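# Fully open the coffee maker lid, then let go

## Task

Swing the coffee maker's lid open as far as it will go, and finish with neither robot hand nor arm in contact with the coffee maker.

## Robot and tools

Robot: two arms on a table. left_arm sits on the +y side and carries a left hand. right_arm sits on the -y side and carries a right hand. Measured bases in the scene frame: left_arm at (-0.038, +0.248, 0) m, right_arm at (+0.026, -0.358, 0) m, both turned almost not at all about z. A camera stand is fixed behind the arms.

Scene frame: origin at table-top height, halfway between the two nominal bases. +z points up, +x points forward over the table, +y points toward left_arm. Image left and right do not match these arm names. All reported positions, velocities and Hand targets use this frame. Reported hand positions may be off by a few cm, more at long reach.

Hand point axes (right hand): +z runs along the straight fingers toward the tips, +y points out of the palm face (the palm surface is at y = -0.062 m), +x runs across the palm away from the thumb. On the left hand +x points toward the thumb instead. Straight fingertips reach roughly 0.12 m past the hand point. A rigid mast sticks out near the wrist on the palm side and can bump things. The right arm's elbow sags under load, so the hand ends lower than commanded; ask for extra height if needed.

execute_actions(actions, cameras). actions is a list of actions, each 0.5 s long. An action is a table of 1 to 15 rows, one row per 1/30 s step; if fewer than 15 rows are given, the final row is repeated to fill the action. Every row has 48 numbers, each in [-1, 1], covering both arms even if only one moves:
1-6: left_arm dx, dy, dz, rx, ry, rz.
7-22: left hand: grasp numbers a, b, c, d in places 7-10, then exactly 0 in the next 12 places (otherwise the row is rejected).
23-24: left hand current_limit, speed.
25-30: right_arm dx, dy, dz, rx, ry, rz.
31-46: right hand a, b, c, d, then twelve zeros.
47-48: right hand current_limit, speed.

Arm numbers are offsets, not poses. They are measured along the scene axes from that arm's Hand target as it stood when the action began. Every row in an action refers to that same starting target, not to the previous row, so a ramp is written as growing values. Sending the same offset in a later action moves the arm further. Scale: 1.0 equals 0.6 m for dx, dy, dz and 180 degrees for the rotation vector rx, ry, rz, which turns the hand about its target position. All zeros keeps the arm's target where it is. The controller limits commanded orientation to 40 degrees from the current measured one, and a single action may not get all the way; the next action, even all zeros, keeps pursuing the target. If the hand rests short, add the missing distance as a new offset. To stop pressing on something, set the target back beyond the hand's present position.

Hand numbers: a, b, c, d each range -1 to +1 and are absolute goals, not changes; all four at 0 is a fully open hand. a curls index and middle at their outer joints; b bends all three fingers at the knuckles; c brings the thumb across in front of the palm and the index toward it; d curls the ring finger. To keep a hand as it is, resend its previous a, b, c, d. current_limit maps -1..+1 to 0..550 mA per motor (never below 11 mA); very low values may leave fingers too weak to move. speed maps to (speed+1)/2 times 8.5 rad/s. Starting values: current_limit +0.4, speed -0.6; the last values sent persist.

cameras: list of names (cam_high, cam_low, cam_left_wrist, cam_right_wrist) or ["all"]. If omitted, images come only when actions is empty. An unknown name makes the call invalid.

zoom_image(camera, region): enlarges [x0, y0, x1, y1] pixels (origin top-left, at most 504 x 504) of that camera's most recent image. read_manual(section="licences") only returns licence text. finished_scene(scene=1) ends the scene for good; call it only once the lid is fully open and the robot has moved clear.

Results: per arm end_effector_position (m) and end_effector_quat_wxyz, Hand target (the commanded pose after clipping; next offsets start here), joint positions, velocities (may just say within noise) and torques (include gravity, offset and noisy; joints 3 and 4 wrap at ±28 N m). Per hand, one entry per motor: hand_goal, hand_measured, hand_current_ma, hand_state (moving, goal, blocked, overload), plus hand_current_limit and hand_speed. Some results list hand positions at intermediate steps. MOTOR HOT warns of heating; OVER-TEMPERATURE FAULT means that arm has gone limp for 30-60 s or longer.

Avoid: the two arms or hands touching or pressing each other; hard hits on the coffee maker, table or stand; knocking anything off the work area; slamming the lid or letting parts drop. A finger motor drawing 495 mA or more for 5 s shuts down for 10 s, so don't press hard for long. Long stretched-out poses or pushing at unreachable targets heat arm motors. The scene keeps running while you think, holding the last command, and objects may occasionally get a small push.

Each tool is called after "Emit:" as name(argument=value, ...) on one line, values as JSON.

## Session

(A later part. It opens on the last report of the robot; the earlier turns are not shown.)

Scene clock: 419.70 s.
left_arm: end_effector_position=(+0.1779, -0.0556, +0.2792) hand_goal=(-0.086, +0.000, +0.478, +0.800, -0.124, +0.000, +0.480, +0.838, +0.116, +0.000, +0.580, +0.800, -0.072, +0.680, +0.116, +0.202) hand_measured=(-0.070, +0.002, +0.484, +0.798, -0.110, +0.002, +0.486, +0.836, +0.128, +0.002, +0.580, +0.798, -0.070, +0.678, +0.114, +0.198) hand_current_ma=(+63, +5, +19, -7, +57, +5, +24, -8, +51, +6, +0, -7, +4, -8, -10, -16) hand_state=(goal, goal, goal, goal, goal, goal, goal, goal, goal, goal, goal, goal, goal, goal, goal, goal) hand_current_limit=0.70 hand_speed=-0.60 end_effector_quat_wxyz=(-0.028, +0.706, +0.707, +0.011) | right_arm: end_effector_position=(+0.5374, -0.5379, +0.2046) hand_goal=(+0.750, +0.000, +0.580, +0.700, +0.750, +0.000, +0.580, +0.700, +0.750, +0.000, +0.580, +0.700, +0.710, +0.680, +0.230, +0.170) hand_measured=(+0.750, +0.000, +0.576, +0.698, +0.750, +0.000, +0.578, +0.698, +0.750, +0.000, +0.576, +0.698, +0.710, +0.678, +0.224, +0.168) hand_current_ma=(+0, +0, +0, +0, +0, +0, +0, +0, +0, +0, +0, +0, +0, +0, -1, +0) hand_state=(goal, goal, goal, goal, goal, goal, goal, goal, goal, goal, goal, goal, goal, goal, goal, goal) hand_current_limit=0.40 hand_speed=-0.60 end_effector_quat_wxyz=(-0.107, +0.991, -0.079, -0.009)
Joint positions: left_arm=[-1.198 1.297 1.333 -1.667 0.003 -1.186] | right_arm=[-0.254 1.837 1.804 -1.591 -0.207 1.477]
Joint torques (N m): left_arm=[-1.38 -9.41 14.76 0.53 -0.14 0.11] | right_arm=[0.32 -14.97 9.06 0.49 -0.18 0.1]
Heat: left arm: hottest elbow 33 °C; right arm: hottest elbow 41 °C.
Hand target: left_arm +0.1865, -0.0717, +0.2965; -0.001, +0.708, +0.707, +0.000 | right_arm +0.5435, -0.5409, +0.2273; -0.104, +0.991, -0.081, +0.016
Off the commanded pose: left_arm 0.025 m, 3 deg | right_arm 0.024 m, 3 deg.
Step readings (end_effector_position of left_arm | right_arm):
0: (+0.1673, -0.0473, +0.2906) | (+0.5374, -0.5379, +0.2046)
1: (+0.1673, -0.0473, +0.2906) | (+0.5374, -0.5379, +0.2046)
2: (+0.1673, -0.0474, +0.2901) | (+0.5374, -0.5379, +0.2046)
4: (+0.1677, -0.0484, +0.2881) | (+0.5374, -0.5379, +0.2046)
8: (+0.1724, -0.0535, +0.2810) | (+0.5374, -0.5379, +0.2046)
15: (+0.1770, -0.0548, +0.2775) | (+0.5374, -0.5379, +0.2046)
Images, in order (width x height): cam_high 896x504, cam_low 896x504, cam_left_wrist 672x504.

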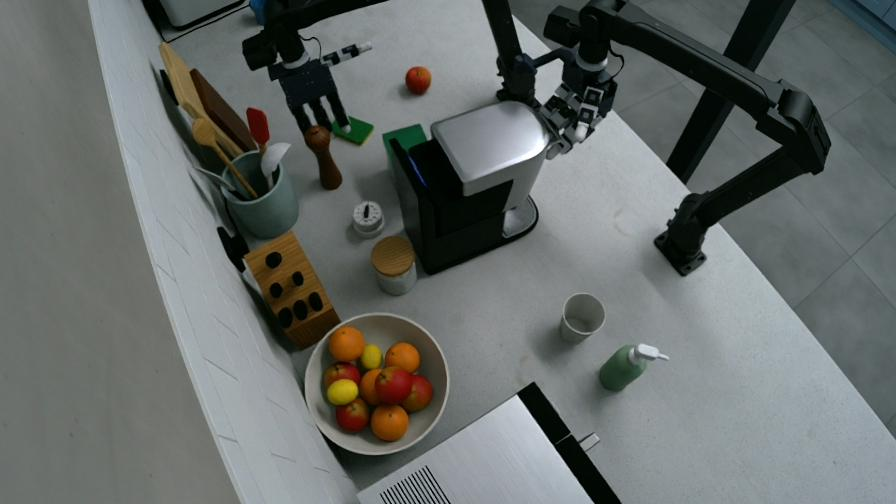

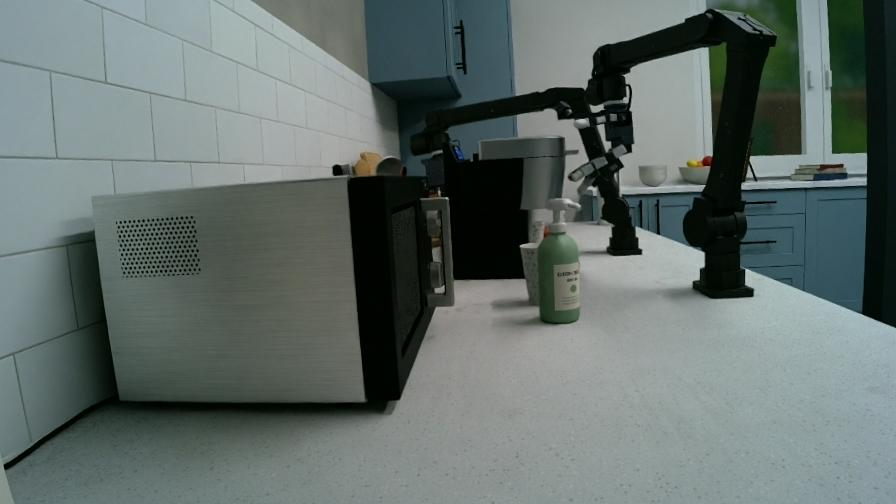

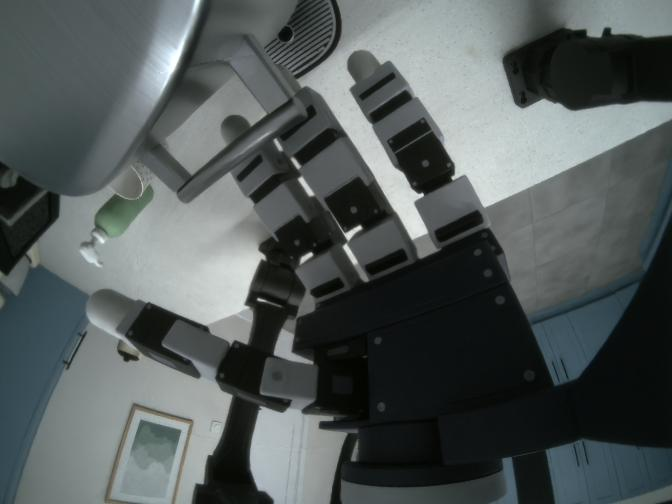

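Emit:
execute_actions(actions=[[[0,0,0.05,0,0,0,0,0.5,0.46,0,0,0,0,0,0,0,0,0,0,0,0,0,0.7,-0.6,0,0,0,0,0,0,0,0,0,0,0,0,0,0,0,0,0,0,0,0,0,0,0.4,-0.6]]], cameras=["cam_low","cam_left_wrist"])

Emit:
zoom_image(camera="cam_low", region=[540, 100, 640, 200])

Scene clock: 487.87 s.
left_arm: end_effector_position=(+0.1794, -0.0638, +0.3084) hand_goal=(-0.086, +0.000, +0.478, +0.800, -0.124, +0.000, +0.480, +0.838, +0.116, +0.000, +0.580, +0.800, -0.072, +0.680, +0.116, +0.202) hand_measured=(-0.070, +0.002, +0.484, +0.798, -0.108, +0.002, +0.488, +0.836, +0.128, +0.002, +0.580, +0.798, -0.070, +0.678, +0.114, +0.198) hand_current_ma=(+63, +5, +19, -7, +65, +5, +26, -8, +51, +6, +0, -7, +4, -8, -11, -16) hand_state=(goal, goal, goal, goal, goal, goal, goal, goal, goal, goal, goal, goal, goal, goal, goal, goal) hand_current_limit=0.70 hand_speed=-0.60 end_effector_quat_wxyz=(-0.010, +0.708, +0.706, +0.003) | right_arm: end_effector_position=(+0.5374, -0.5379, +0.2046) hand_goal=(+0.750, +0.000, +0.580, +0.700, +0.750, +0.000, +0.580, +0.700, +0.750, +0.000, +0.580, +0.700, +0.710, +0.680, +0.230, +0.170) hand_measured=(+0.750, +0.000, +0.576, +0.698, +0.750, +0.000, +0.578, +0.698, +0.750, +0.000, +0.576, +0.698, +0.710, +0.678, +0.224, +0.168) hand_current_ma=(+0, +0, +0, +0, +0, +0, +0, +0, +0, +0, +0, +0, +0, +0, -1, +0) hand_state=(goal, goal, goal, goal, goal, goal, goal, goal, goal, goal, goal, goal, goal, goal, goal, goal) hand_current_limit=0.40 hand_speed=-0.60 end_effector_quat_wxyz=(-0.107, +0.991, -0.079, -0.009)
Joint positions: left_arm=[-1.202 1.297 1.409 -1.704 0.003 -1.186] | right_arm=[-0.254 1.837 1.804 -1.591 -0.207 1.477]
Joint torques (N m): left_arm=[-1.55 -9.76 14.6 -0.25 -0.33 0.11] | right_arm=[-0.03 -15.09 9.11 0.38 -0.19 0.11]
Heat: left arm: hottest elbow 38 °C; right arm: hottest elbow 42 °C.
Hand target: left_arm +0.1865, -0.0717, +0.3265; -0.001, +0.708, +0.707, +0.000 | right_arm +0.5435, -0.5409, +0.2273; -0.104, +0.991, -0.081, +0.016
Off the commanded pose: left_arm 0.021 m, 1 deg | right_arm 0.024 m, 3 deg.
joint sent to its limit (left arm) — joint 4 (wrist pitch), lower limit. The joint targets are off in position, not in orientation.
Step readings (end_effector_position of left_arm | right_arm):
0: (+0.1779, -0.0556, +0.2792) | (+0.5374, -0.5379, +0.2046)
1: (+0.1779, -0.0556, +0.2792) | (+0.5374, -0.5379, +0.2046)
2: (+0.1782, -0.0563, +0.2804) | (+0.5374, -0.5379, +0.2046)
4: (+0.1786, -0.0574, +0.2868) | (+0.5374, -0.5379, +0.2046)
8: (+0.1806, -0.0622, +0.3032) | (+0.5374, -0.5379, +0.2046)
15: (+0.1805, -0.0634, +0.3084) | (+0.5374, -0.5379, +0.2046)
Images, in order (width x height): cam_low 896x504, cam_left_wrist 672x504.

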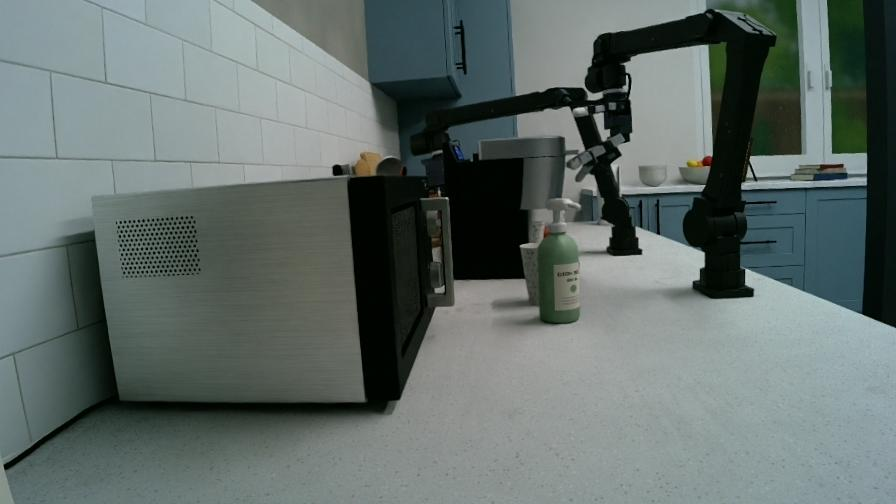

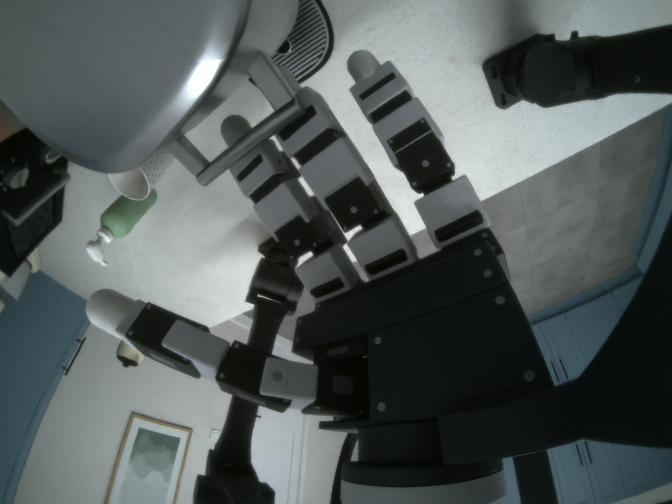

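Scaled by 5.040 from the camera's 896x504 image, which has a finer 1280x720 frame.

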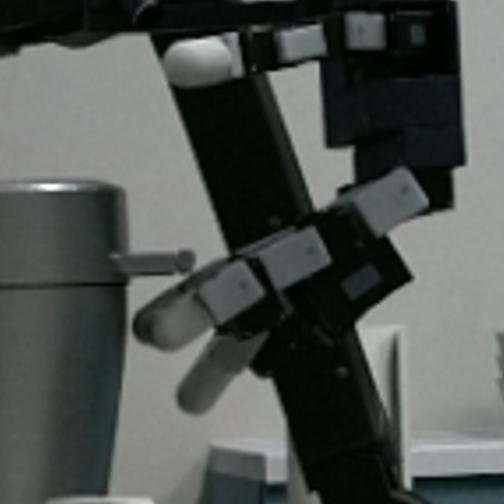

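Emit:
execute_actions(actions=[[[0.005,0.023,0.045,0,-0.028,0,0,0.45,0.414,0,0,0,0,0,0,0,0,0,0,0,0,0,0.7,-0.6,0,0,0,0,0,0,0,0,0,0,0,0,0,0,0,0,0,0,0,0,0,0,0.4,-0.6]]], cameras=["cam_low","cam_left_wrist"])

Emit:
zoom_image(camera="cam_low", region=[540, 100, 640, 200])

Scene clock: 526.43 s.
left_arm: end_effector_position=(+0.1867, -0.0561, +0.3260) hand_goal=(-0.002, +0.000, +0.488, +0.790, -0.038, +0.000, +0.490, +0.824, +0.178, +0.000, +0.580, +0.790, +0.006, +0.680, +0.126, +0.198) hand_measured=(+0.004, +0.002, +0.488, +0.794, -0.020, +0.000, +0.498, +0.828, +0.182, +0.002, +0.580, +0.792, +0.004, +0.678, +0.116, +0.198) hand_current_ma=(+20, +5, +0, +10, +78, +0, +29, +12, +15, +6, +0, +9, -7, -8, -45, +1) hand_state=(goal, goal, goal, goal, goal, goal, goal, goal, goal, goal, goal, goal, goal, goal, goal, goal) hand_current_limit=0.70 hand_speed=-0.60 end_effector_quat_wxyz=(+0.019, +0.711, +0.702, +0.034) | right_arm: end_effector_position=(+0.5374, -0.5379, +0.2046) hand_goal=(+0.750, +0.000, +0.580, +0.700, +0.750, +0.000, +0.580, +0.700, +0.750, +0.000, +0.580, +0.700, +0.710, +0.680, +0.230, +0.170) hand_measured=(+0.750, +0.000, +0.576, +0.698, +0.750, +0.000, +0.578, +0.698, +0.750, +0.000, +0.576, +0.698, +0.710, +0.678, +0.224, +0.168) hand_current_ma=(+0, +0, +0, +0, +0, +0, +0, +0, +0, +0, +0, +0, +0, +0, -1, +0) hand_state=(goal, goal, goal, goal, goal, goal, goal, goal, goal, goal, goal, goal, goal, goal, goal, goal) hand_current_limit=0.40 hand_speed=-0.60 end_effector_quat_wxyz=(-0.107, +0.991, -0.079, -0.009)
Joint positions: left_arm=[-1.213 1.268 1.409 -1.704 -0.077 -1.186] | right_arm=[-0.254 1.837 1.804 -1.591 -0.207 1.477]
Joint torques (N m): left_arm=[-2.43 -11.69 14.39 -0.2 -0.72 -0.01] | right_arm=[0.38 -15.44 9.06 0.51 -0.2 0.09]
Heat: left arm: hottest elbow 40 °C; right arm: hottest elbow 42 °C.
Hand target: left_arm +0.1895, -0.0579, +0.3535; +0.030, +0.707, +0.706, +0.031 | right_arm +0.5435, -0.5409, +0.2273; -0.104, +0.991, -0.081, +0.016
Off the commanded pose: left_arm 0.028 m, 1 deg | right_arm 0.024 m, 3 deg.
joint sent to its limit (left arm) — joint 4 (wrist pitch), lower limit. The joint targets are off in position, not in orientation.
Step readings (end_effector_position of left_arm | right_arm):
0: (+0.1794, -0.0638, +0.3084) | (+0.5374, -0.5379, +0.2046)
1: (+0.1800, -0.0639, +0.3087) | (+0.5374, -0.5379, +0.2046)
2: (+0.1820, -0.0633, +0.3101) | (+0.5374, -0.5379, +0.2046)
4: (+0.1859, -0.0613, +0.3136) | (+0.5374, -0.5379, +0.2046)
8: (+0.1875, -0.0587, +0.3199) | (+0.5374, -0.5379, +0.2046)
15: (+0.1867, -0.0561, +0.3260) | (+0.5374, -0.5379, +0.2046)
Images, in order (width x height): cam_low 896x504, cam_left_wrist 672x504.

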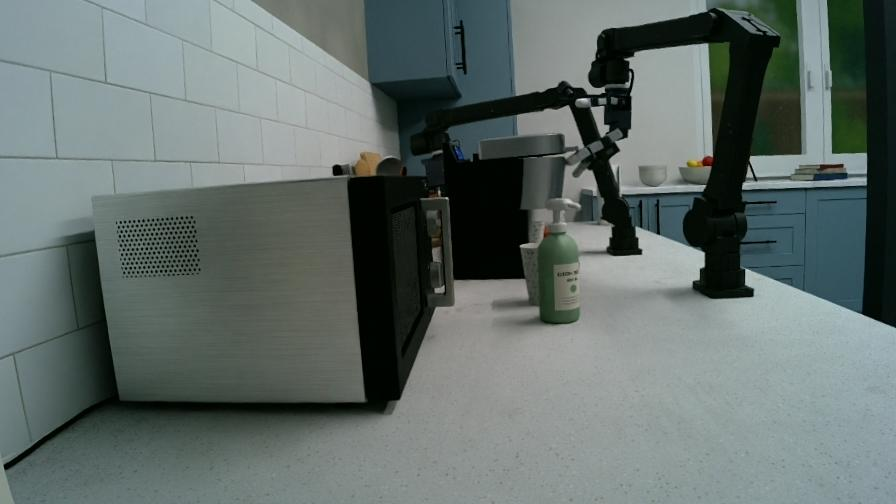

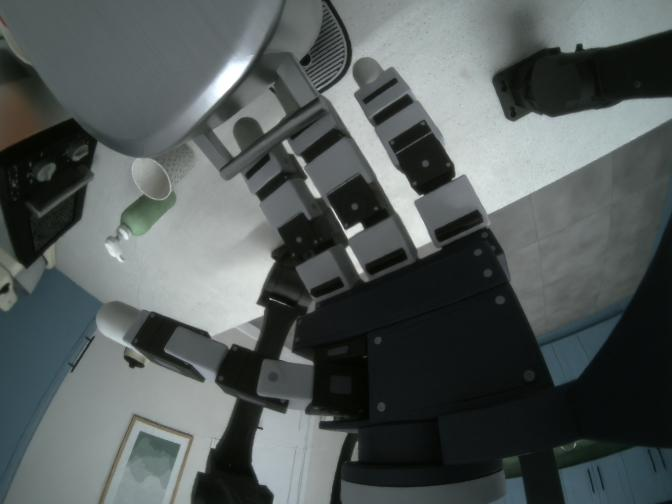

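Scaled by 5.040 from the camera's 896x504 image, which has a finer 1280x720 frame.

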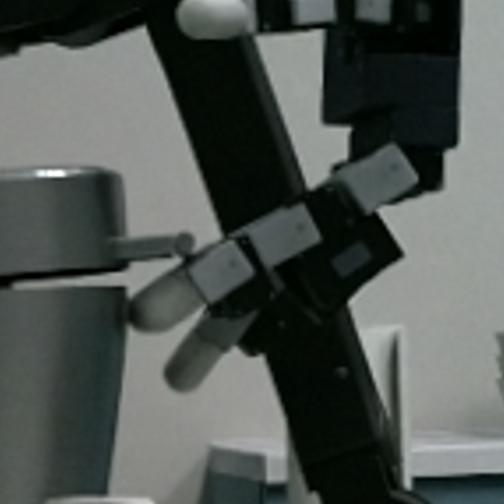

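Emit:
execute_actions(actions=[[[0,0,0.047,0,-0.028,0,0,0.41,0.377,0,0,0,0,0,0,0,0,0,0,0,0,0,0.75,-0.6,0,0,0,0,0,0,0,0,0,0,0,0,0,0,0,0,0,0,0,0,0,0,0.4,-0.6]],[[0,0,0.047,0,-0.028,0,0,0.37,0.34,0,0,0,0,0,0,0,0,0,0,0,0,0,0.75,-0.6,0,0,0,0,0,0,0,0,0,0,0,0,0,0,0,0,0,0,0,0,0,0,0.4,-0.6]]], cameras=["cam_low","cam_left_wrist"])

Emit:
zoom_image(camera="cam_low", region=[470, 60, 650, 220])

Scene clock: 541.27 s.
left_arm: end_effector_position=(+0.1874, -0.0573, +0.3793) hand_goal=(+0.132, +0.000, +0.504, +0.774, +0.102, +0.000, +0.506, +0.802, +0.280, +0.000, +0.580, +0.774, +0.132, +0.680, +0.146, +0.194) hand_measured=(+0.138, +0.002, +0.504, +0.778, +0.120, +0.000, +0.514, +0.804, +0.284, +0.002, +0.580, +0.776, +0.132, +0.678, +0.136, +0.194) hand_current_ma=(+20, +5, -1, +11, +72, -2, +26, +9, +17, +6, +0, +10, -1, -8, -47, +4) hand_state=(goal, goal, goal, goal, goal, goal, goal, goal, goal, goal, goal, goal, goal, goal, goal, goal) hand_current_limit=0.75 hand_speed=-0.60 end_effector_quat_wxyz=(+0.101, +0.710, +0.691, +0.092) | right_arm: end_effector_position=(+0.5374, -0.5379, +0.2046) hand_goal=(+0.750, +0.000, +0.580, +0.700, +0.750, +0.000, +0.580, +0.700, +0.750, +0.000, +0.580, +0.700, +0.710, +0.680, +0.230, +0.170) hand_measured=(+0.750, +0.000, +0.576, +0.698, +0.750, +0.000, +0.578, +0.698, +0.750, +0.000, +0.576, +0.698, +0.710, +0.678, +0.224, +0.168) hand_current_ma=(+0, +0, +0, +0, +0, +0, +0, +0, +0, +0, +0, +0, +0, +0, -1, +0) hand_state=(goal, goal, goal, goal, goal, goal, goal, goal, goal, goal, goal, goal, goal, goal, goal, goal) hand_current_limit=0.40 hand_speed=-0.60 end_effector_quat_wxyz=(-0.107, +0.991, -0.079, -0.009)
Joint positions: left_arm=[-1.291 1.226 1.457 -1.705 -0.257 -1.238] | right_arm=[-0.254 1.837 1.804 -1.591 -0.207 1.477]
Joint torques (N m): left_arm=[-2.43 -10.7 15.2 0.08 -1 -0.04] | right_arm=[0.21 -14.86 9.01 0.5 -0.14 0.14]
Heat: left arm: hottest elbow 40 °C; right arm: hottest elbow 42 °C.
Hand target: left_arm +0.1895, -0.0579, +0.4099; +0.092, +0.702, +0.700, +0.093 | right_arm +0.5435, -0.5409, +0.2273; -0.104, +0.991, -0.081, +0.016
Off the commanded pose: left_arm 0.031 m, 2 deg | right_arm 0.024 m, 3 deg.
joint sent to its limit (left arm) — joint 4 (wrist pitch), lower limit. The joint targets are off in position and orientation.
Step readings (end_effector_position of left_arm | right_arm):
0: (+0.1867, -0.0561, +0.3260) | (+0.5374, -0.5379, +0.2046)
1: (+0.1872, -0.0559, +0.3263) | (+0.5374, -0.5379, +0.2046)
2: (+0.1878, -0.0565, +0.3281) | (+0.5374, -0.5379, +0.2046)
4: (+0.1886, -0.0564, +0.3340) | (+0.5374, -0.5379, +0.2046)
8: (+0.1871, -0.0562, +0.3427) | (+0.5374, -0.5379, +0.2046)
15: (+0.1869, -0.0561, +0.3495) | (+0.5374, -0.5379, +0.2046)
16: (+0.1874, -0.0560, +0.3498) | (+0.5374, -0.5379, +0.2046)
17: (+0.1894, -0.0556, +0.3529) | (+0.5374, -0.5379, +0.2046)
19: (+0.1893, -0.0560, +0.3589) | (+0.5374, -0.5379, +0.2046)
23: (+0.1877, -0.0573, +0.3706) | (+0.5374, -0.5379, +0.2046)
30: (+0.1874, -0.0573, +0.3793) | (+0.5374, -0.5379, +0.2046)
Images, in order (width x height): cam_low 896x504, cam_left_wrist 672x504.

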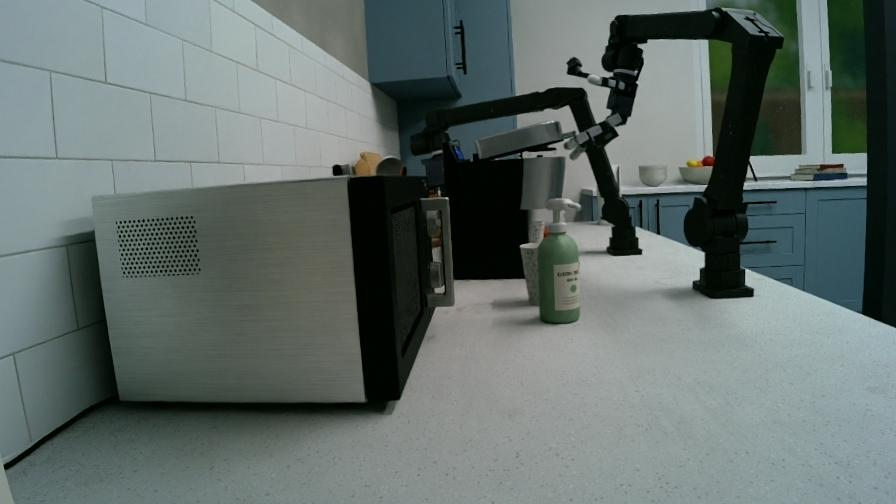

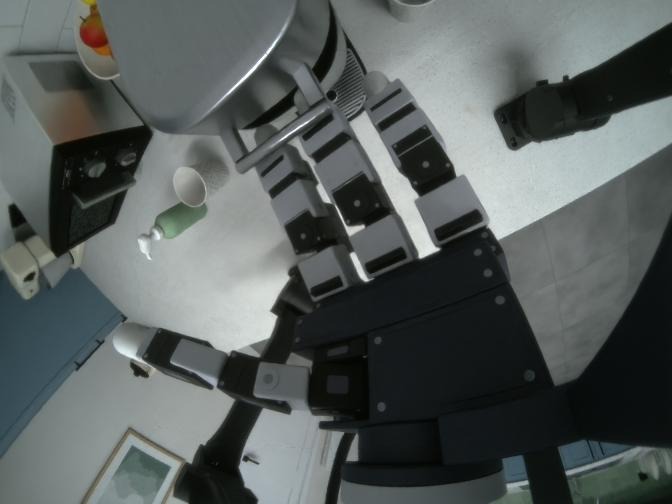

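Scaled by 2.800 from the camera's 896x504 image, which has a finer 1280x720 frame.

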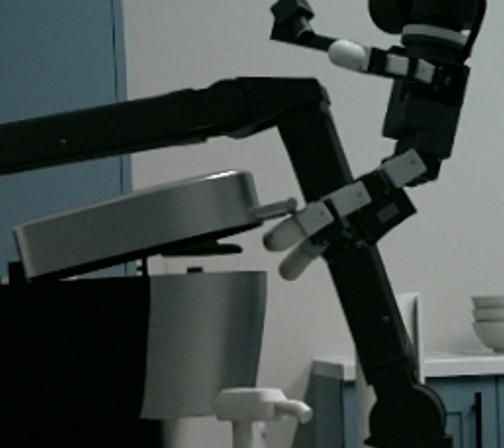

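Emit:
execute_actions(actions=[[[0.0125,0,0.045,0,-0.028,0,0,0.315,0.29,0,0,0,0,0,0,0,0,0,0,0,0,0,0.75,-0.6,0,0,0,0,0,0,0,0,0,0,0,0,0,0,0,0,0,0,0,0,0,0,0.4,-0.6]],[[0.0125,0,0.045,0,-0.028,0,0,0.265,0.245,0,0,0,0,0,0,0,0,0,0,0,0,0,0.75,-0.6,0,0,0,0,0,0,0,0,0,0,0,0,0,0,0,0,0,0,0,0,0,0,0.4,-0.6]]], cameras=["cam_low","cam_left_wrist"])

Emit:
zoom_image(camera="cam_low", region=[470, 60, 650, 220])

Scene clock: 569.50 s.
left_arm: end_effector_position=(+0.2037, -0.0586, +0.4326) hand_goal=(+0.306, +0.000, +0.524, +0.754, +0.286, +0.000, +0.528, +0.774, +0.414, +0.000, +0.580, +0.754, +0.294, +0.680, +0.168, +0.186) hand_measured=(+0.312, +0.002, +0.524, +0.758, +0.302, +0.000, +0.534, +0.778, +0.418, +0.002, +0.580, +0.756, +0.296, +0.678, +0.158, +0.186) hand_current_ma=(+19, +5, -1, +11, +69, -1, +23, +12, +18, +6, +0, +10, +4, -8, -44, +4) hand_state=(goal, goal, goal, goal, goal, goal, goal, goal, goal, goal, goal, goal, goal, goal, goal, goal) hand_current_limit=0.75 hand_speed=-0.60 end_effector_quat_wxyz=(+0.172, +0.697, +0.680, +0.151) | right_arm: end_effector_position=(+0.5374, -0.5379, +0.2046) hand_goal=(+0.750, +0.000, +0.580, +0.700, +0.750, +0.000, +0.580, +0.700, +0.750, +0.000, +0.580, +0.700, +0.710, +0.680, +0.230, +0.170) hand_measured=(+0.750, +0.000, +0.576, +0.698, +0.750, +0.000, +0.578, +0.698, +0.750, +0.000, +0.576, +0.698, +0.710, +0.678, +0.224, +0.168) hand_current_ma=(+0, +0, +0, +0, +0, +0, +0, +0, +0, +0, +0, +0, +0, +0, -1, +0) hand_state=(goal, goal, goal, goal, goal, goal, goal, goal, goal, goal, goal, goal, goal, goal, goal, goal) hand_current_limit=0.40 hand_speed=-0.60 end_effector_quat_wxyz=(-0.107, +0.991, -0.079, -0.009)
Joint positions: left_arm=[-1.314 1.223 1.526 -1.707 -0.433 -1.24] | right_arm=[-0.254 1.837 1.804 -1.591 -0.207 1.477]
Joint torques (N m): left_arm=[-2.37 -10.64 15.16 0.27 -1.11 0.15] | right_arm=[0.67 -15.21 9.11 0.4 -0.16 0.1]
Heat: left arm: hottest elbow 40 °C; right arm: hottest elbow 42 °C.
Hand target: left_arm +0.2045, -0.0579, +0.4639; +0.153, +0.691, +0.690, +0.155 | right_arm +0.5435, -0.5409, +0.2273; -0.104, +0.991, -0.081, +0.016
Off the commanded pose: left_arm 0.031 m, 3 deg | right_arm 0.024 m, 3 deg.
joint sent to its limit (left arm) — joint 4 (wrist pitch), lower limit. The joint targets are off in position and orientation.
Step readings (end_effector_position of left_arm | right_arm):
0: (+0.1874, -0.0573, +0.3793) | (+0.5374, -0.5379, +0.2046)
1: (+0.1878, -0.0571, +0.3796) | (+0.5374, -0.5379, +0.2046)
2: (+0.1895, -0.0569, +0.3817) | (+0.5374, -0.5379, +0.2046)
4: (+0.1926, -0.0565, +0.3886) | (+0.5374, -0.5379, +0.2046)
8: (+0.1947, -0.0580, +0.3991) | (+0.5374, -0.5379, +0.2046)
15: (+0.1960, -0.0581, +0.4046) | (+0.5374, -0.5379, +0.2046)
16: (+0.1964, -0.0579, +0.4050) | (+0.5374, -0.5379, +0.2046)
17: (+0.1979, -0.0577, +0.4078) | (+0.5374, -0.5379, +0.2046)
19: (+0.2002, -0.0575, +0.4141) | (+0.5374, -0.5379, +0.2046)
23: (+0.2026, -0.0588, +0.4264) | (+0.5374, -0.5379, +0.2046)
30: (+0.2037, -0.0586, +0.4326) | (+0.5374, -0.5379, +0.2046)
Images, in order (width x height): cam_low 896x504, cam_left_wrist 672x504.

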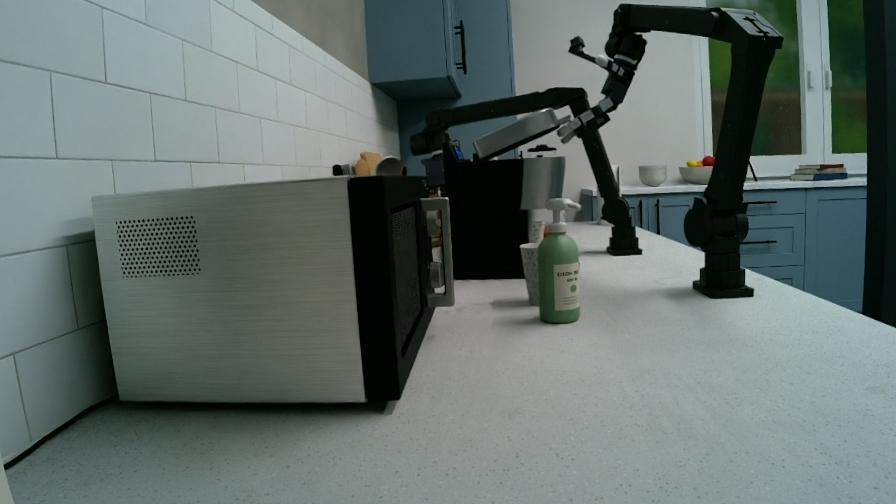

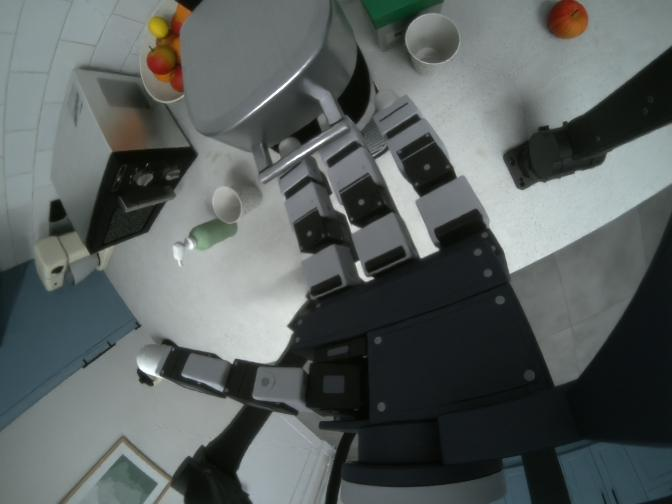

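Scaled by 2.800 from the camera's 896x504 image, which has a finer 1280x720 frame.

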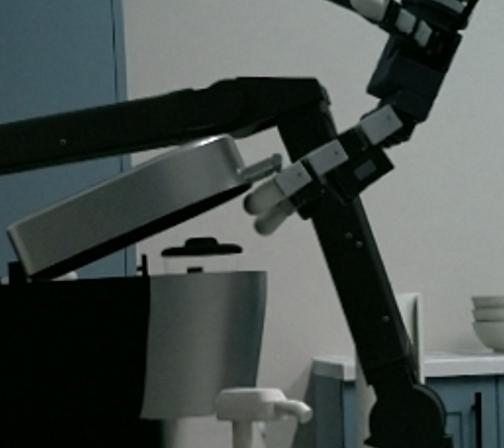

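Emit:
execute_actions(actions=[[[0.0137,0,0.0412,0,-0.028,0,0,0.215,0.2,0,0,0,0,0,0,0,0,0,0,0,0,0,0.75,-0.6,0,0,0,0,0,0,0,0,0,0,0,0,0,0,0,0,0,0,0,0,0,0,0.4,-0.6]],[[0.0137,0,0.0412,0,-0.028,0,0,0.17,0.155,0,0,0,0,0,0,0,0,0,0,0,0,0,0.75,-0.6,0,0,0,0,0,0,0,0,0,0,0,0,0,0,0,0,0,0,0,0,0,0,0.4,-0.6]],[[0.0155,0,0.036,0,-0.028,0,0,0.13,0.12,0,0,0,0,0,0,0,0,0,0,0,0,0,0.75,-0.6,0,0,0,0,0,0,0,0,0,0,0,0,0,0,0,0,0,0,0,0,0,0,0.4,-0.6]]], cameras=["cam_low","cam_left_wrist"])

Emit:
zoom_image(camera="cam_low", region=[470, 60, 650, 220])

Scene clock: 581.77 s.
left_arm: end_effector_position=(+0.2255, -0.0546, +0.5157) hand_goal=(+0.532, +0.000, +0.554, +0.726, +0.522, +0.000, +0.554, +0.736, +0.586, +0.000, +0.580, +0.726, +0.506, +0.680, +0.200, +0.178) hand_measured=(+0.536, +0.002, +0.554, +0.730, +0.538, +0.000, +0.562, +0.742, +0.592, +0.002, +0.580, +0.728, +0.510, +0.678, +0.192, +0.180) hand_current_ma=(+19, +5, -2, +11, +68, -1, +32, +19, +19, +6, +0, +10, +11, -8, -38, +5) hand_state=(goal, goal, goal, goal, goal, goal, goal, goal, goal, goal, goal, goal, goal, goal, goal, goal) hand_current_limit=0.75 hand_speed=-0.60 end_effector_quat_wxyz=(+0.260, +0.672, +0.651, +0.238) | right_arm: end_effector_position=(+0.5374, -0.5379, +0.2046) hand_goal=(+0.750, +0.000, +0.580, +0.700, +0.750, +0.000, +0.580, +0.700, +0.750, +0.000, +0.580, +0.700, +0.710, +0.680, +0.230, +0.170) hand_measured=(+0.750, +0.000, +0.576, +0.698, +0.750, +0.000, +0.578, +0.698, +0.750, +0.000, +0.576, +0.698, +0.710, +0.678, +0.224, +0.168) hand_current_ma=(+0, +0, +0, +0, +0, +0, +0, +0, +0, +0, +0, +0, +0, +0, -1, +0) hand_state=(goal, goal, goal, goal, goal, goal, goal, goal, goal, goal, goal, goal, goal, goal, goal, goal) hand_current_limit=0.40 hand_speed=-0.60 end_effector_quat_wxyz=(-0.107, +0.991, -0.079, -0.009)
Joint positions: left_arm=[-1.32 1.225 1.633 -1.707 -0.677 -1.178] | right_arm=[-0.254 1.837 1.804 -1.591 -0.207 1.477]
Joint torques (N m): left_arm=[-1.67 -7.59 14.74 0.44 -1.22 0.18] | right_arm=[0.38 -15.62 9.11 0.44 -0.15 0.09]
Heat: left arm: hottest elbow 39 °C; right arm: hottest elbow 42 °C.
Hand target: left_arm +0.2302, -0.0579, +0.5350; +0.243, +0.664, +0.663, +0.244 | right_arm +0.5435, -0.5409, +0.2273; -0.104, +0.991, -0.081, +0.016
Off the commanded pose: left_arm 0.020 m, 3 deg | right_arm 0.024 m, 3 deg.
joint sent to its limit (left arm) — joint 4 (wrist pitch), lower limit. The joint targets are off in position and orientation.
Step readings (end_effector_position of left_arm | right_arm):
0: (+0.2037, -0.0586, +0.4326) | (+0.5374, -0.5379, +0.2046)
1: (+0.2041, -0.0585, +0.4331) | (+0.5374, -0.5379, +0.2046)
2: (+0.2051, -0.0582, +0.4352) | (+0.5374, -0.5379, +0.2046)
4: (+0.2078, -0.0575, +0.4422) | (+0.5374, -0.5379, +0.2046)
8: (+0.2106, -0.0576, +0.4536) | (+0.5374, -0.5379, +0.2046)
15: (+0.2118, -0.0581, +0.4594) | (+0.5374, -0.5379, +0.2046)
16: (+0.2119, -0.0582, +0.4597) | (+0.5374, -0.5379, +0.2046)
17: (+0.2130, -0.0579, +0.4628) | (+0.5374, -0.5379, +0.2046)
19: (+0.2156, -0.0567, +0.4692) | (+0.5374, -0.5379, +0.2046)
23: (+0.2183, -0.0562, +0.4821) | (+0.5374, -0.5379, +0.2046)
30: (+0.2191, -0.0567, +0.4878) | (+0.5374, -0.5379, +0.2046)
31: (+0.2194, -0.0565, +0.4883) | (+0.5374, -0.5379, +0.2046)
32: (+0.2204, -0.0560, +0.4910) | (+0.5374, -0.5379, +0.2046)
34: (+0.2224, -0.0547, +0.4979) | (+0.5374, -0.5379, +0.2046)
38: (+0.2245, -0.0538, +0.5096) | (+0.5374, -0.5379, +0.2046)
45: (+0.2252, -0.0539, +0.5159) | (+0.5374, -0.5379, +0.2046)
Images, in order (width x height): cam_low 896x504, cam_left_wrist 672x504.

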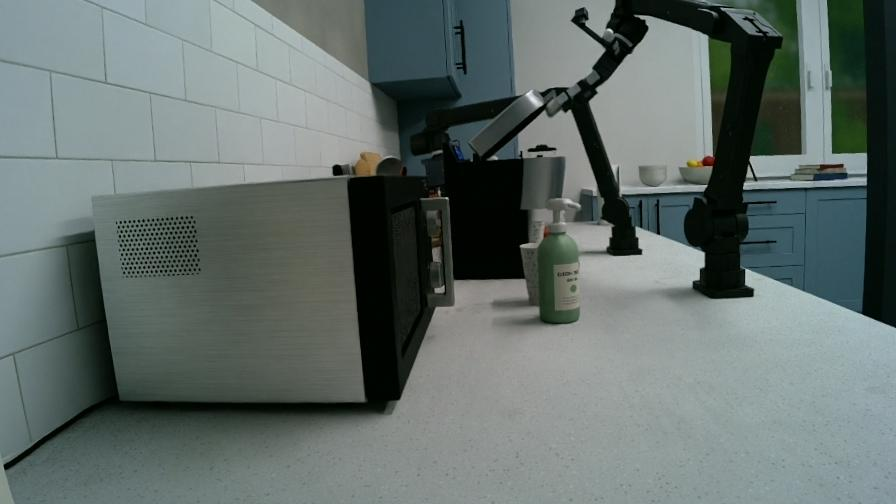

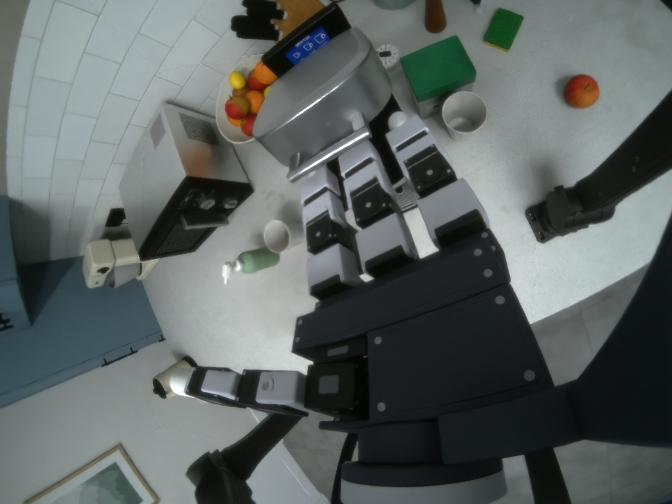

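Scaled by 2.800 from the camera's 896x504 image, which has a finer 1280x720 frame.

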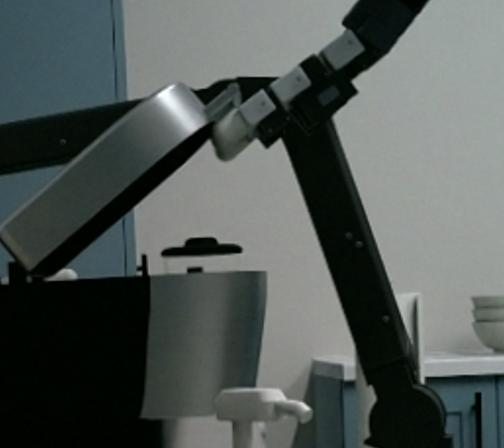

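Emit:
execute_actions(actions=[[[0.03,0,0.036,0,-0.039,0,0,0.08,0.075,0,0,0,0,0,0,0,0,0,0,0,0,0,0.75,-0.6,0,0,0,0,0,0,0,0,0,0,0,0,0,0,0,0,0,0,0,0,0,0,0.4,-0.6]],[[0.033,0,0.03,0,-0.039,0,0,0.05,0.045,0,0,0,0,0,0,0,0,0,0,0,0,0,0.75,-0.6,0,0,0,0,0,0,0,0,0,0,0,0,0,0,0,0,0,0,0,0,0,0,0.4,-0.6]]], cameras=["cam_low","cam_left_wrist"])

Emit:
zoom_image(camera="cam_low", region=[470, 60, 650, 220])

Scene clock: 595.67 s.
left_arm: end_effector_position=(+0.2668, -0.0560, +0.5617) hand_goal=(+0.666, +0.000, +0.570, +0.710, +0.662, +0.000, +0.570, +0.714, +0.686, +0.000, +0.580, +0.710, +0.634, +0.680, +0.218, +0.174) hand_measured=(+0.672, +0.002, +0.570, +0.714, +0.670, +0.000, +0.574, +0.718, +0.700, +0.002, +0.584, +0.714, +0.638, +0.678, +0.212, +0.176) hand_current_ma=(+19, +5, -2, +11, +31, -1, +11, +11, +55, +5, +15, +10, +16, -8, -32, +5) hand_state=(goal, goal, goal, goal, goal, goal, goal, goal, goal, goal, goal, goal, goal, goal, goal, goal) hand_current_limit=0.75 hand_speed=-0.60 end_effector_quat_wxyz=(+0.306, +0.636, +0.629, +0.327) | right_arm: end_effector_position=(+0.5374, -0.5379, +0.2046) hand_goal=(+0.750, +0.000, +0.580, +0.700, +0.750, +0.000, +0.580, +0.700, +0.750, +0.000, +0.580, +0.700, +0.710, +0.680, +0.230, +0.170) hand_measured=(+0.750, +0.000, +0.576, +0.698, +0.750, +0.000, +0.578, +0.698, +0.750, +0.000, +0.576, +0.698, +0.710, +0.678, +0.224, +0.168) hand_current_ma=(+0, +0, +0, +0, +0, +0, +0, +0, +0, +0, +0, +0, +0, +0, -1, +0) hand_state=(goal, goal, goal, goal, goal, goal, goal, goal, goal, goal, goal, goal, goal, goal, goal, goal) hand_current_limit=0.40 hand_speed=-0.60 end_effector_quat_wxyz=(-0.107, +0.991, -0.079, -0.009)
Joint positions: left_arm=[-1.244 1.26 1.675 -1.598 -0.866 -1.04] | right_arm=[-0.254 1.837 1.804 -1.591 -0.207 1.477]
Joint torques (N m): left_arm=[-1.55 -9.58 12.12 1.65 -1.18 0.18] | right_arm=[0.73 -15.62 9.14 0.34 -0.19 0.13]
Heat: left arm: hottest elbow 39 °C; right arm: hottest elbow 42 °C.
Hand target: left_arm +0.2680, -0.0579, +0.5746; +0.322, +0.629, +0.629, +0.323 | right_arm +0.5435, -0.5409, +0.2273; -0.104, +0.991, -0.081, +0.016
Off the commanded pose: left_arm 0.013 m, 2 deg | right_arm 0.024 m, 3 deg.
Step readings (end_effector_position of left_arm | right_arm):
0: (+0.2255, -0.0546, +0.5157) | (+0.5374, -0.5379, +0.2046)
1: (+0.2256, -0.0545, +0.5160) | (+0.5374, -0.5379, +0.2046)
2: (+0.2268, -0.0541, +0.5190) | (+0.5374, -0.5379, +0.2046)
4: (+0.2305, -0.0542, +0.5260) | (+0.5374, -0.5379, +0.2046)
8: (+0.2383, -0.0552, +0.5355) | (+0.5374, -0.5379, +0.2046)
15: (+0.2444, -0.0547, +0.5366) | (+0.5374, -0.5379, +0.2046)
16: (+0.2450, -0.0542, +0.5371) | (+0.5374, -0.5379, +0.2046)
17: (+0.2457, -0.0542, +0.5409) | (+0.5374, -0.5379, +0.2046)
19: (+0.2482, -0.0549, +0.5475) | (+0.5374, -0.5379, +0.2046)
23: (+0.2581, -0.0545, +0.5574) | (+0.5374, -0.5379, +0.2046)
30: (+0.2664, -0.0541, +0.5611) | (+0.5374, -0.5379, +0.2046)
Images, in order (width x height): cam_low 896x504, cam_left_wrist 672x504.

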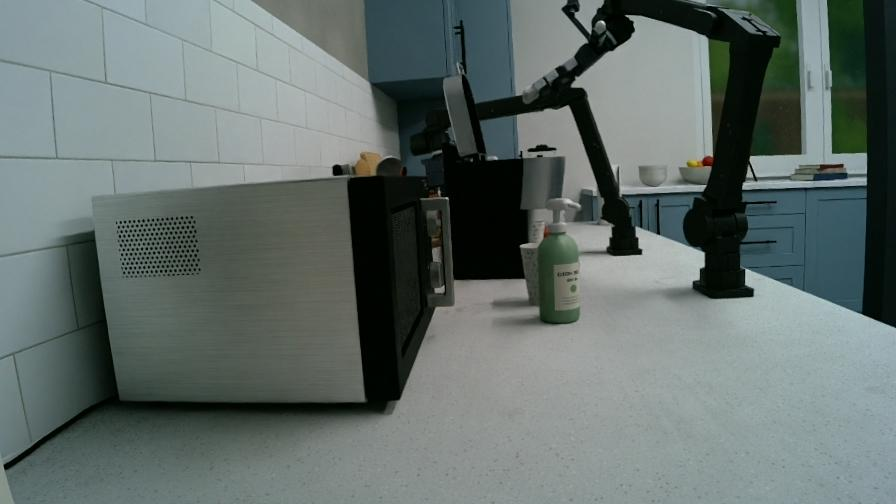

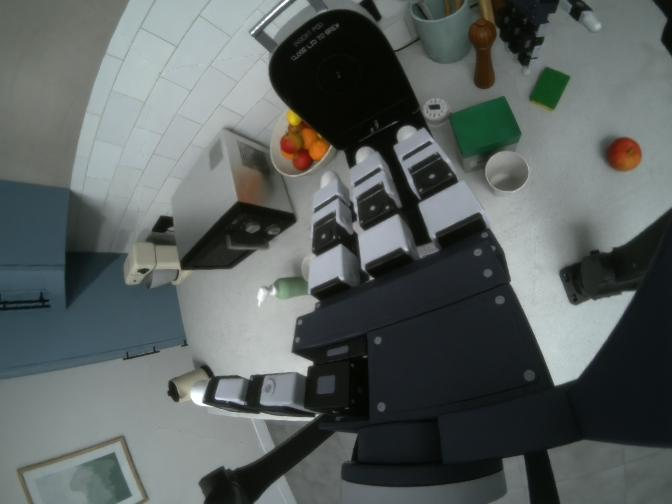

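Scaled by 2.800 from the camera's 896x504 image, which has a finer 1280x720 frame.

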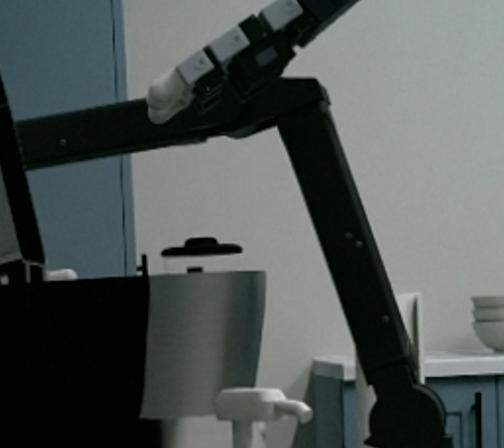

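Emit:
zoom_image(camera="cam_low", region=[400, 50, 600, 200])

Emit:
execute_actions(actions=[[[-0.05,0,0.02,0,0,0,0,0.05,0.045,0,0,0,0,0,0,0,0,0,0,0,0,0,0.75,-0.6,0,0,0,0,0,0,0,0,0,0,0,0,0,0,0,0,0,0,0,0,0,0,0.4,-0.6]]], cameras=["all"])

Emit:
zoom_image(camera="cam_low", region=[400, 50, 600, 200])

Scaled by 2.520 from the camera's 896x504 image, which has a finer 1280x720 frame.

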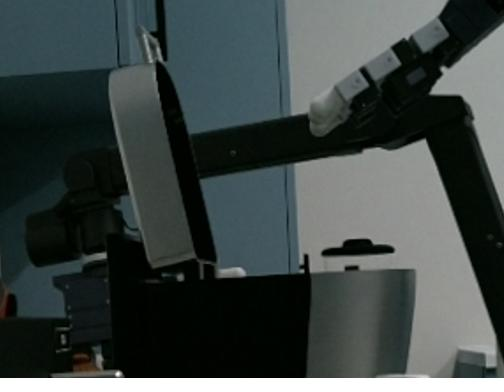

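Scene clock: 604.63 s.
left_arm: end_effector_position=(+0.2375, -0.0582, +0.5681) hand_goal=(+0.666, +0.000, +0.570, +0.710, +0.662, +0.000, +0.570, +0.714, +0.686, +0.000, +0.580, +0.710, +0.634, +0.680, +0.218, +0.174) hand_measured=(+0.672, +0.002, +0.570, +0.714, +0.670, +0.000, +0.574, +0.718, +0.700, +0.002, +0.584, +0.712, +0.638, +0.678, +0.212, +0.176) hand_current_ma=(+23, +5, -1, +11, +31, -1, +11, +11, +55, +5, +15, +10, +18, -8, -30, +5) hand_state=(goal, goal, goal, goal, goal, goal, goal, goal, goal, goal, goal, goal, goal, goal, goal, goal) hand_current_limit=0.75 hand_speed=-0.60 end_effector_quat_wxyz=(+0.307, +0.641, +0.623, +0.328) | right_arm: end_effector_position=(+0.5374, -0.5379, +0.2046) hand_goal=(+0.750, +0.000, +0.580, +0.700, +0.750, +0.000, +0.580, +0.700, +0.750, +0.000, +0.580, +0.700, +0.710, +0.680, +0.230, +0.170) hand_measured=(+0.750, +0.000, +0.576, +0.698, +0.750, +0.000, +0.578, +0.698, +0.750, +0.000, +0.576, +0.698, +0.710, +0.678, +0.224, +0.168) hand_current_ma=(+0, +0, +0, +0, +0, +0, +0, +0, +0, +0, +0, +0, +0, +0, -1, +0) hand_state=(goal, goal, goal, goal, goal, goal, goal, goal, goal, goal, goal, goal, goal, goal, goal, goal) hand_current_limit=0.40 hand_speed=-0.60 end_effector_quat_wxyz=(-0.107, +0.991, -0.079, -0.009)
Joint positions: left_arm=[-1.326 1.26 1.696 -1.7 -0.895 -1.137] | right_arm=[-0.254 1.837 1.804 -1.591 -0.207 1.477]
Joint torques (N m): left_arm=[-2.2 -8.47 14.43 0.27 -1.34 0.02] | right_arm=[0.03 -15.21 9.16 0.28 -0.19 0.1]
Heat: left arm: hottest elbow 39 °C; right arm: hottest elbow 42 °C.
Hand target: left_arm +0.2380, -0.0579, +0.5866; +0.322, +0.629, +0.629, +0.323 | right_arm +0.5435, -0.5409, +0.2273; -0.104, +0.991, -0.081, +0.016
Off the commanded pose: left_arm 0.018 m, 2 deg | right_arm 0.024 m, 3 deg.
Step readings (end_effector_position of left_arm | right_arm):
0: (+0.2668, -0.0560, +0.5617) | (+0.5374, -0.5379, +0.2046)
1: (+0.2668, -0.0560, +0.5617) | (+0.5374, -0.5379, +0.2046)
2: (+0.2663, -0.0555, +0.5623) | (+0.5374, -0.5379, +0.2046)
4: (+0.2616, -0.0556, +0.5632) | (+0.5374, -0.5379, +0.2046)
8: (+0.2458, -0.0612, +0.5631) | (+0.5374, -0.5379, +0.2046)
15: (+0.2374, -0.0606, +0.5680) | (+0.5374, -0.5379, +0.2046)

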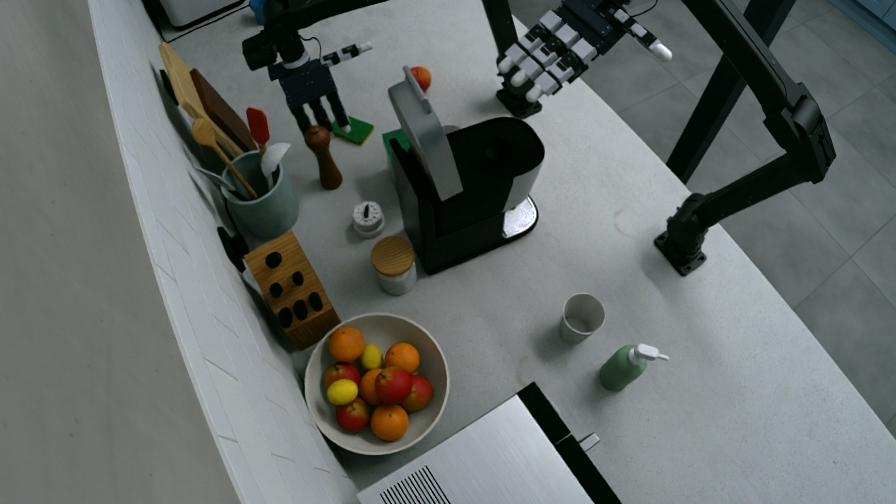

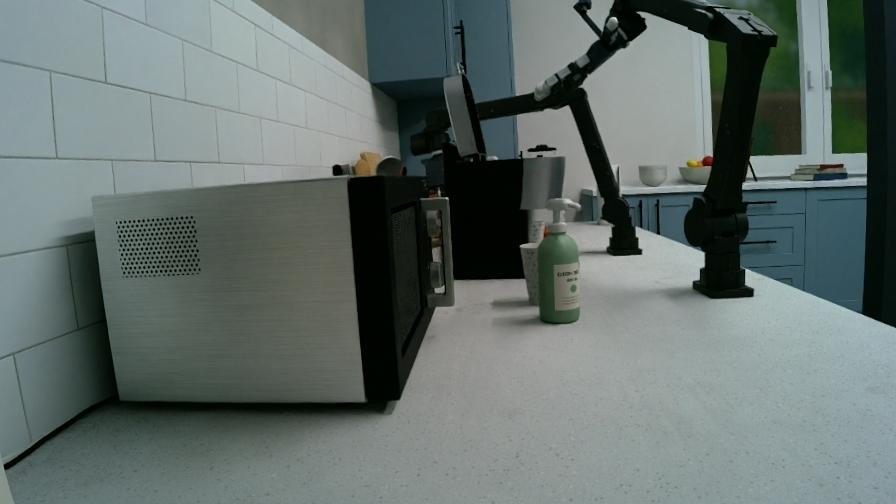

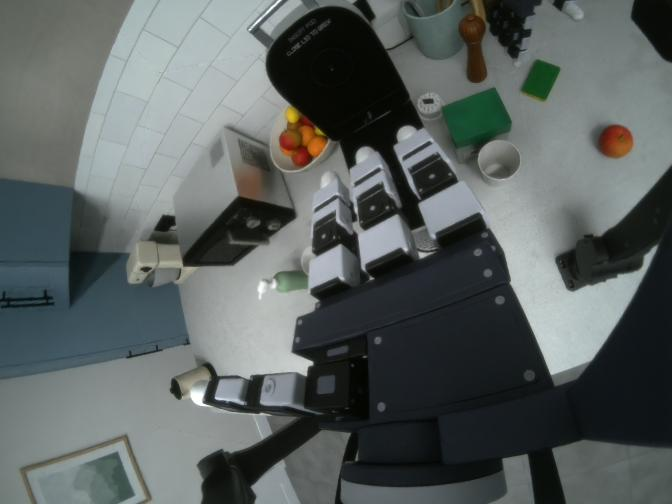

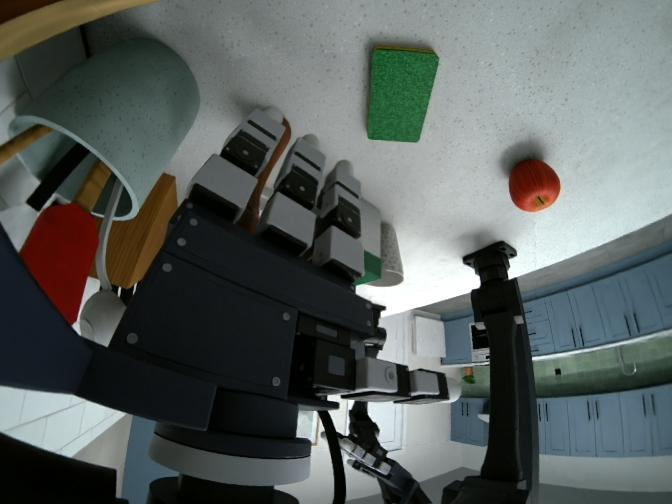

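Scaled by 2.520 from the camera's 896x504 image, which has a finer 1280x720 frame.

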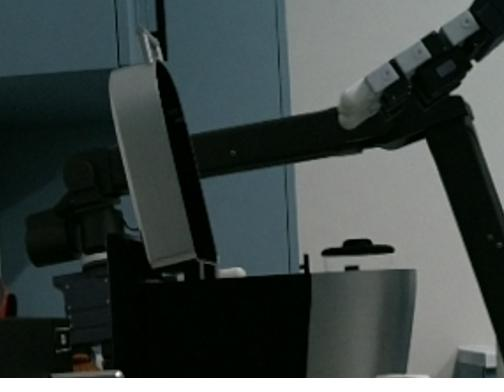

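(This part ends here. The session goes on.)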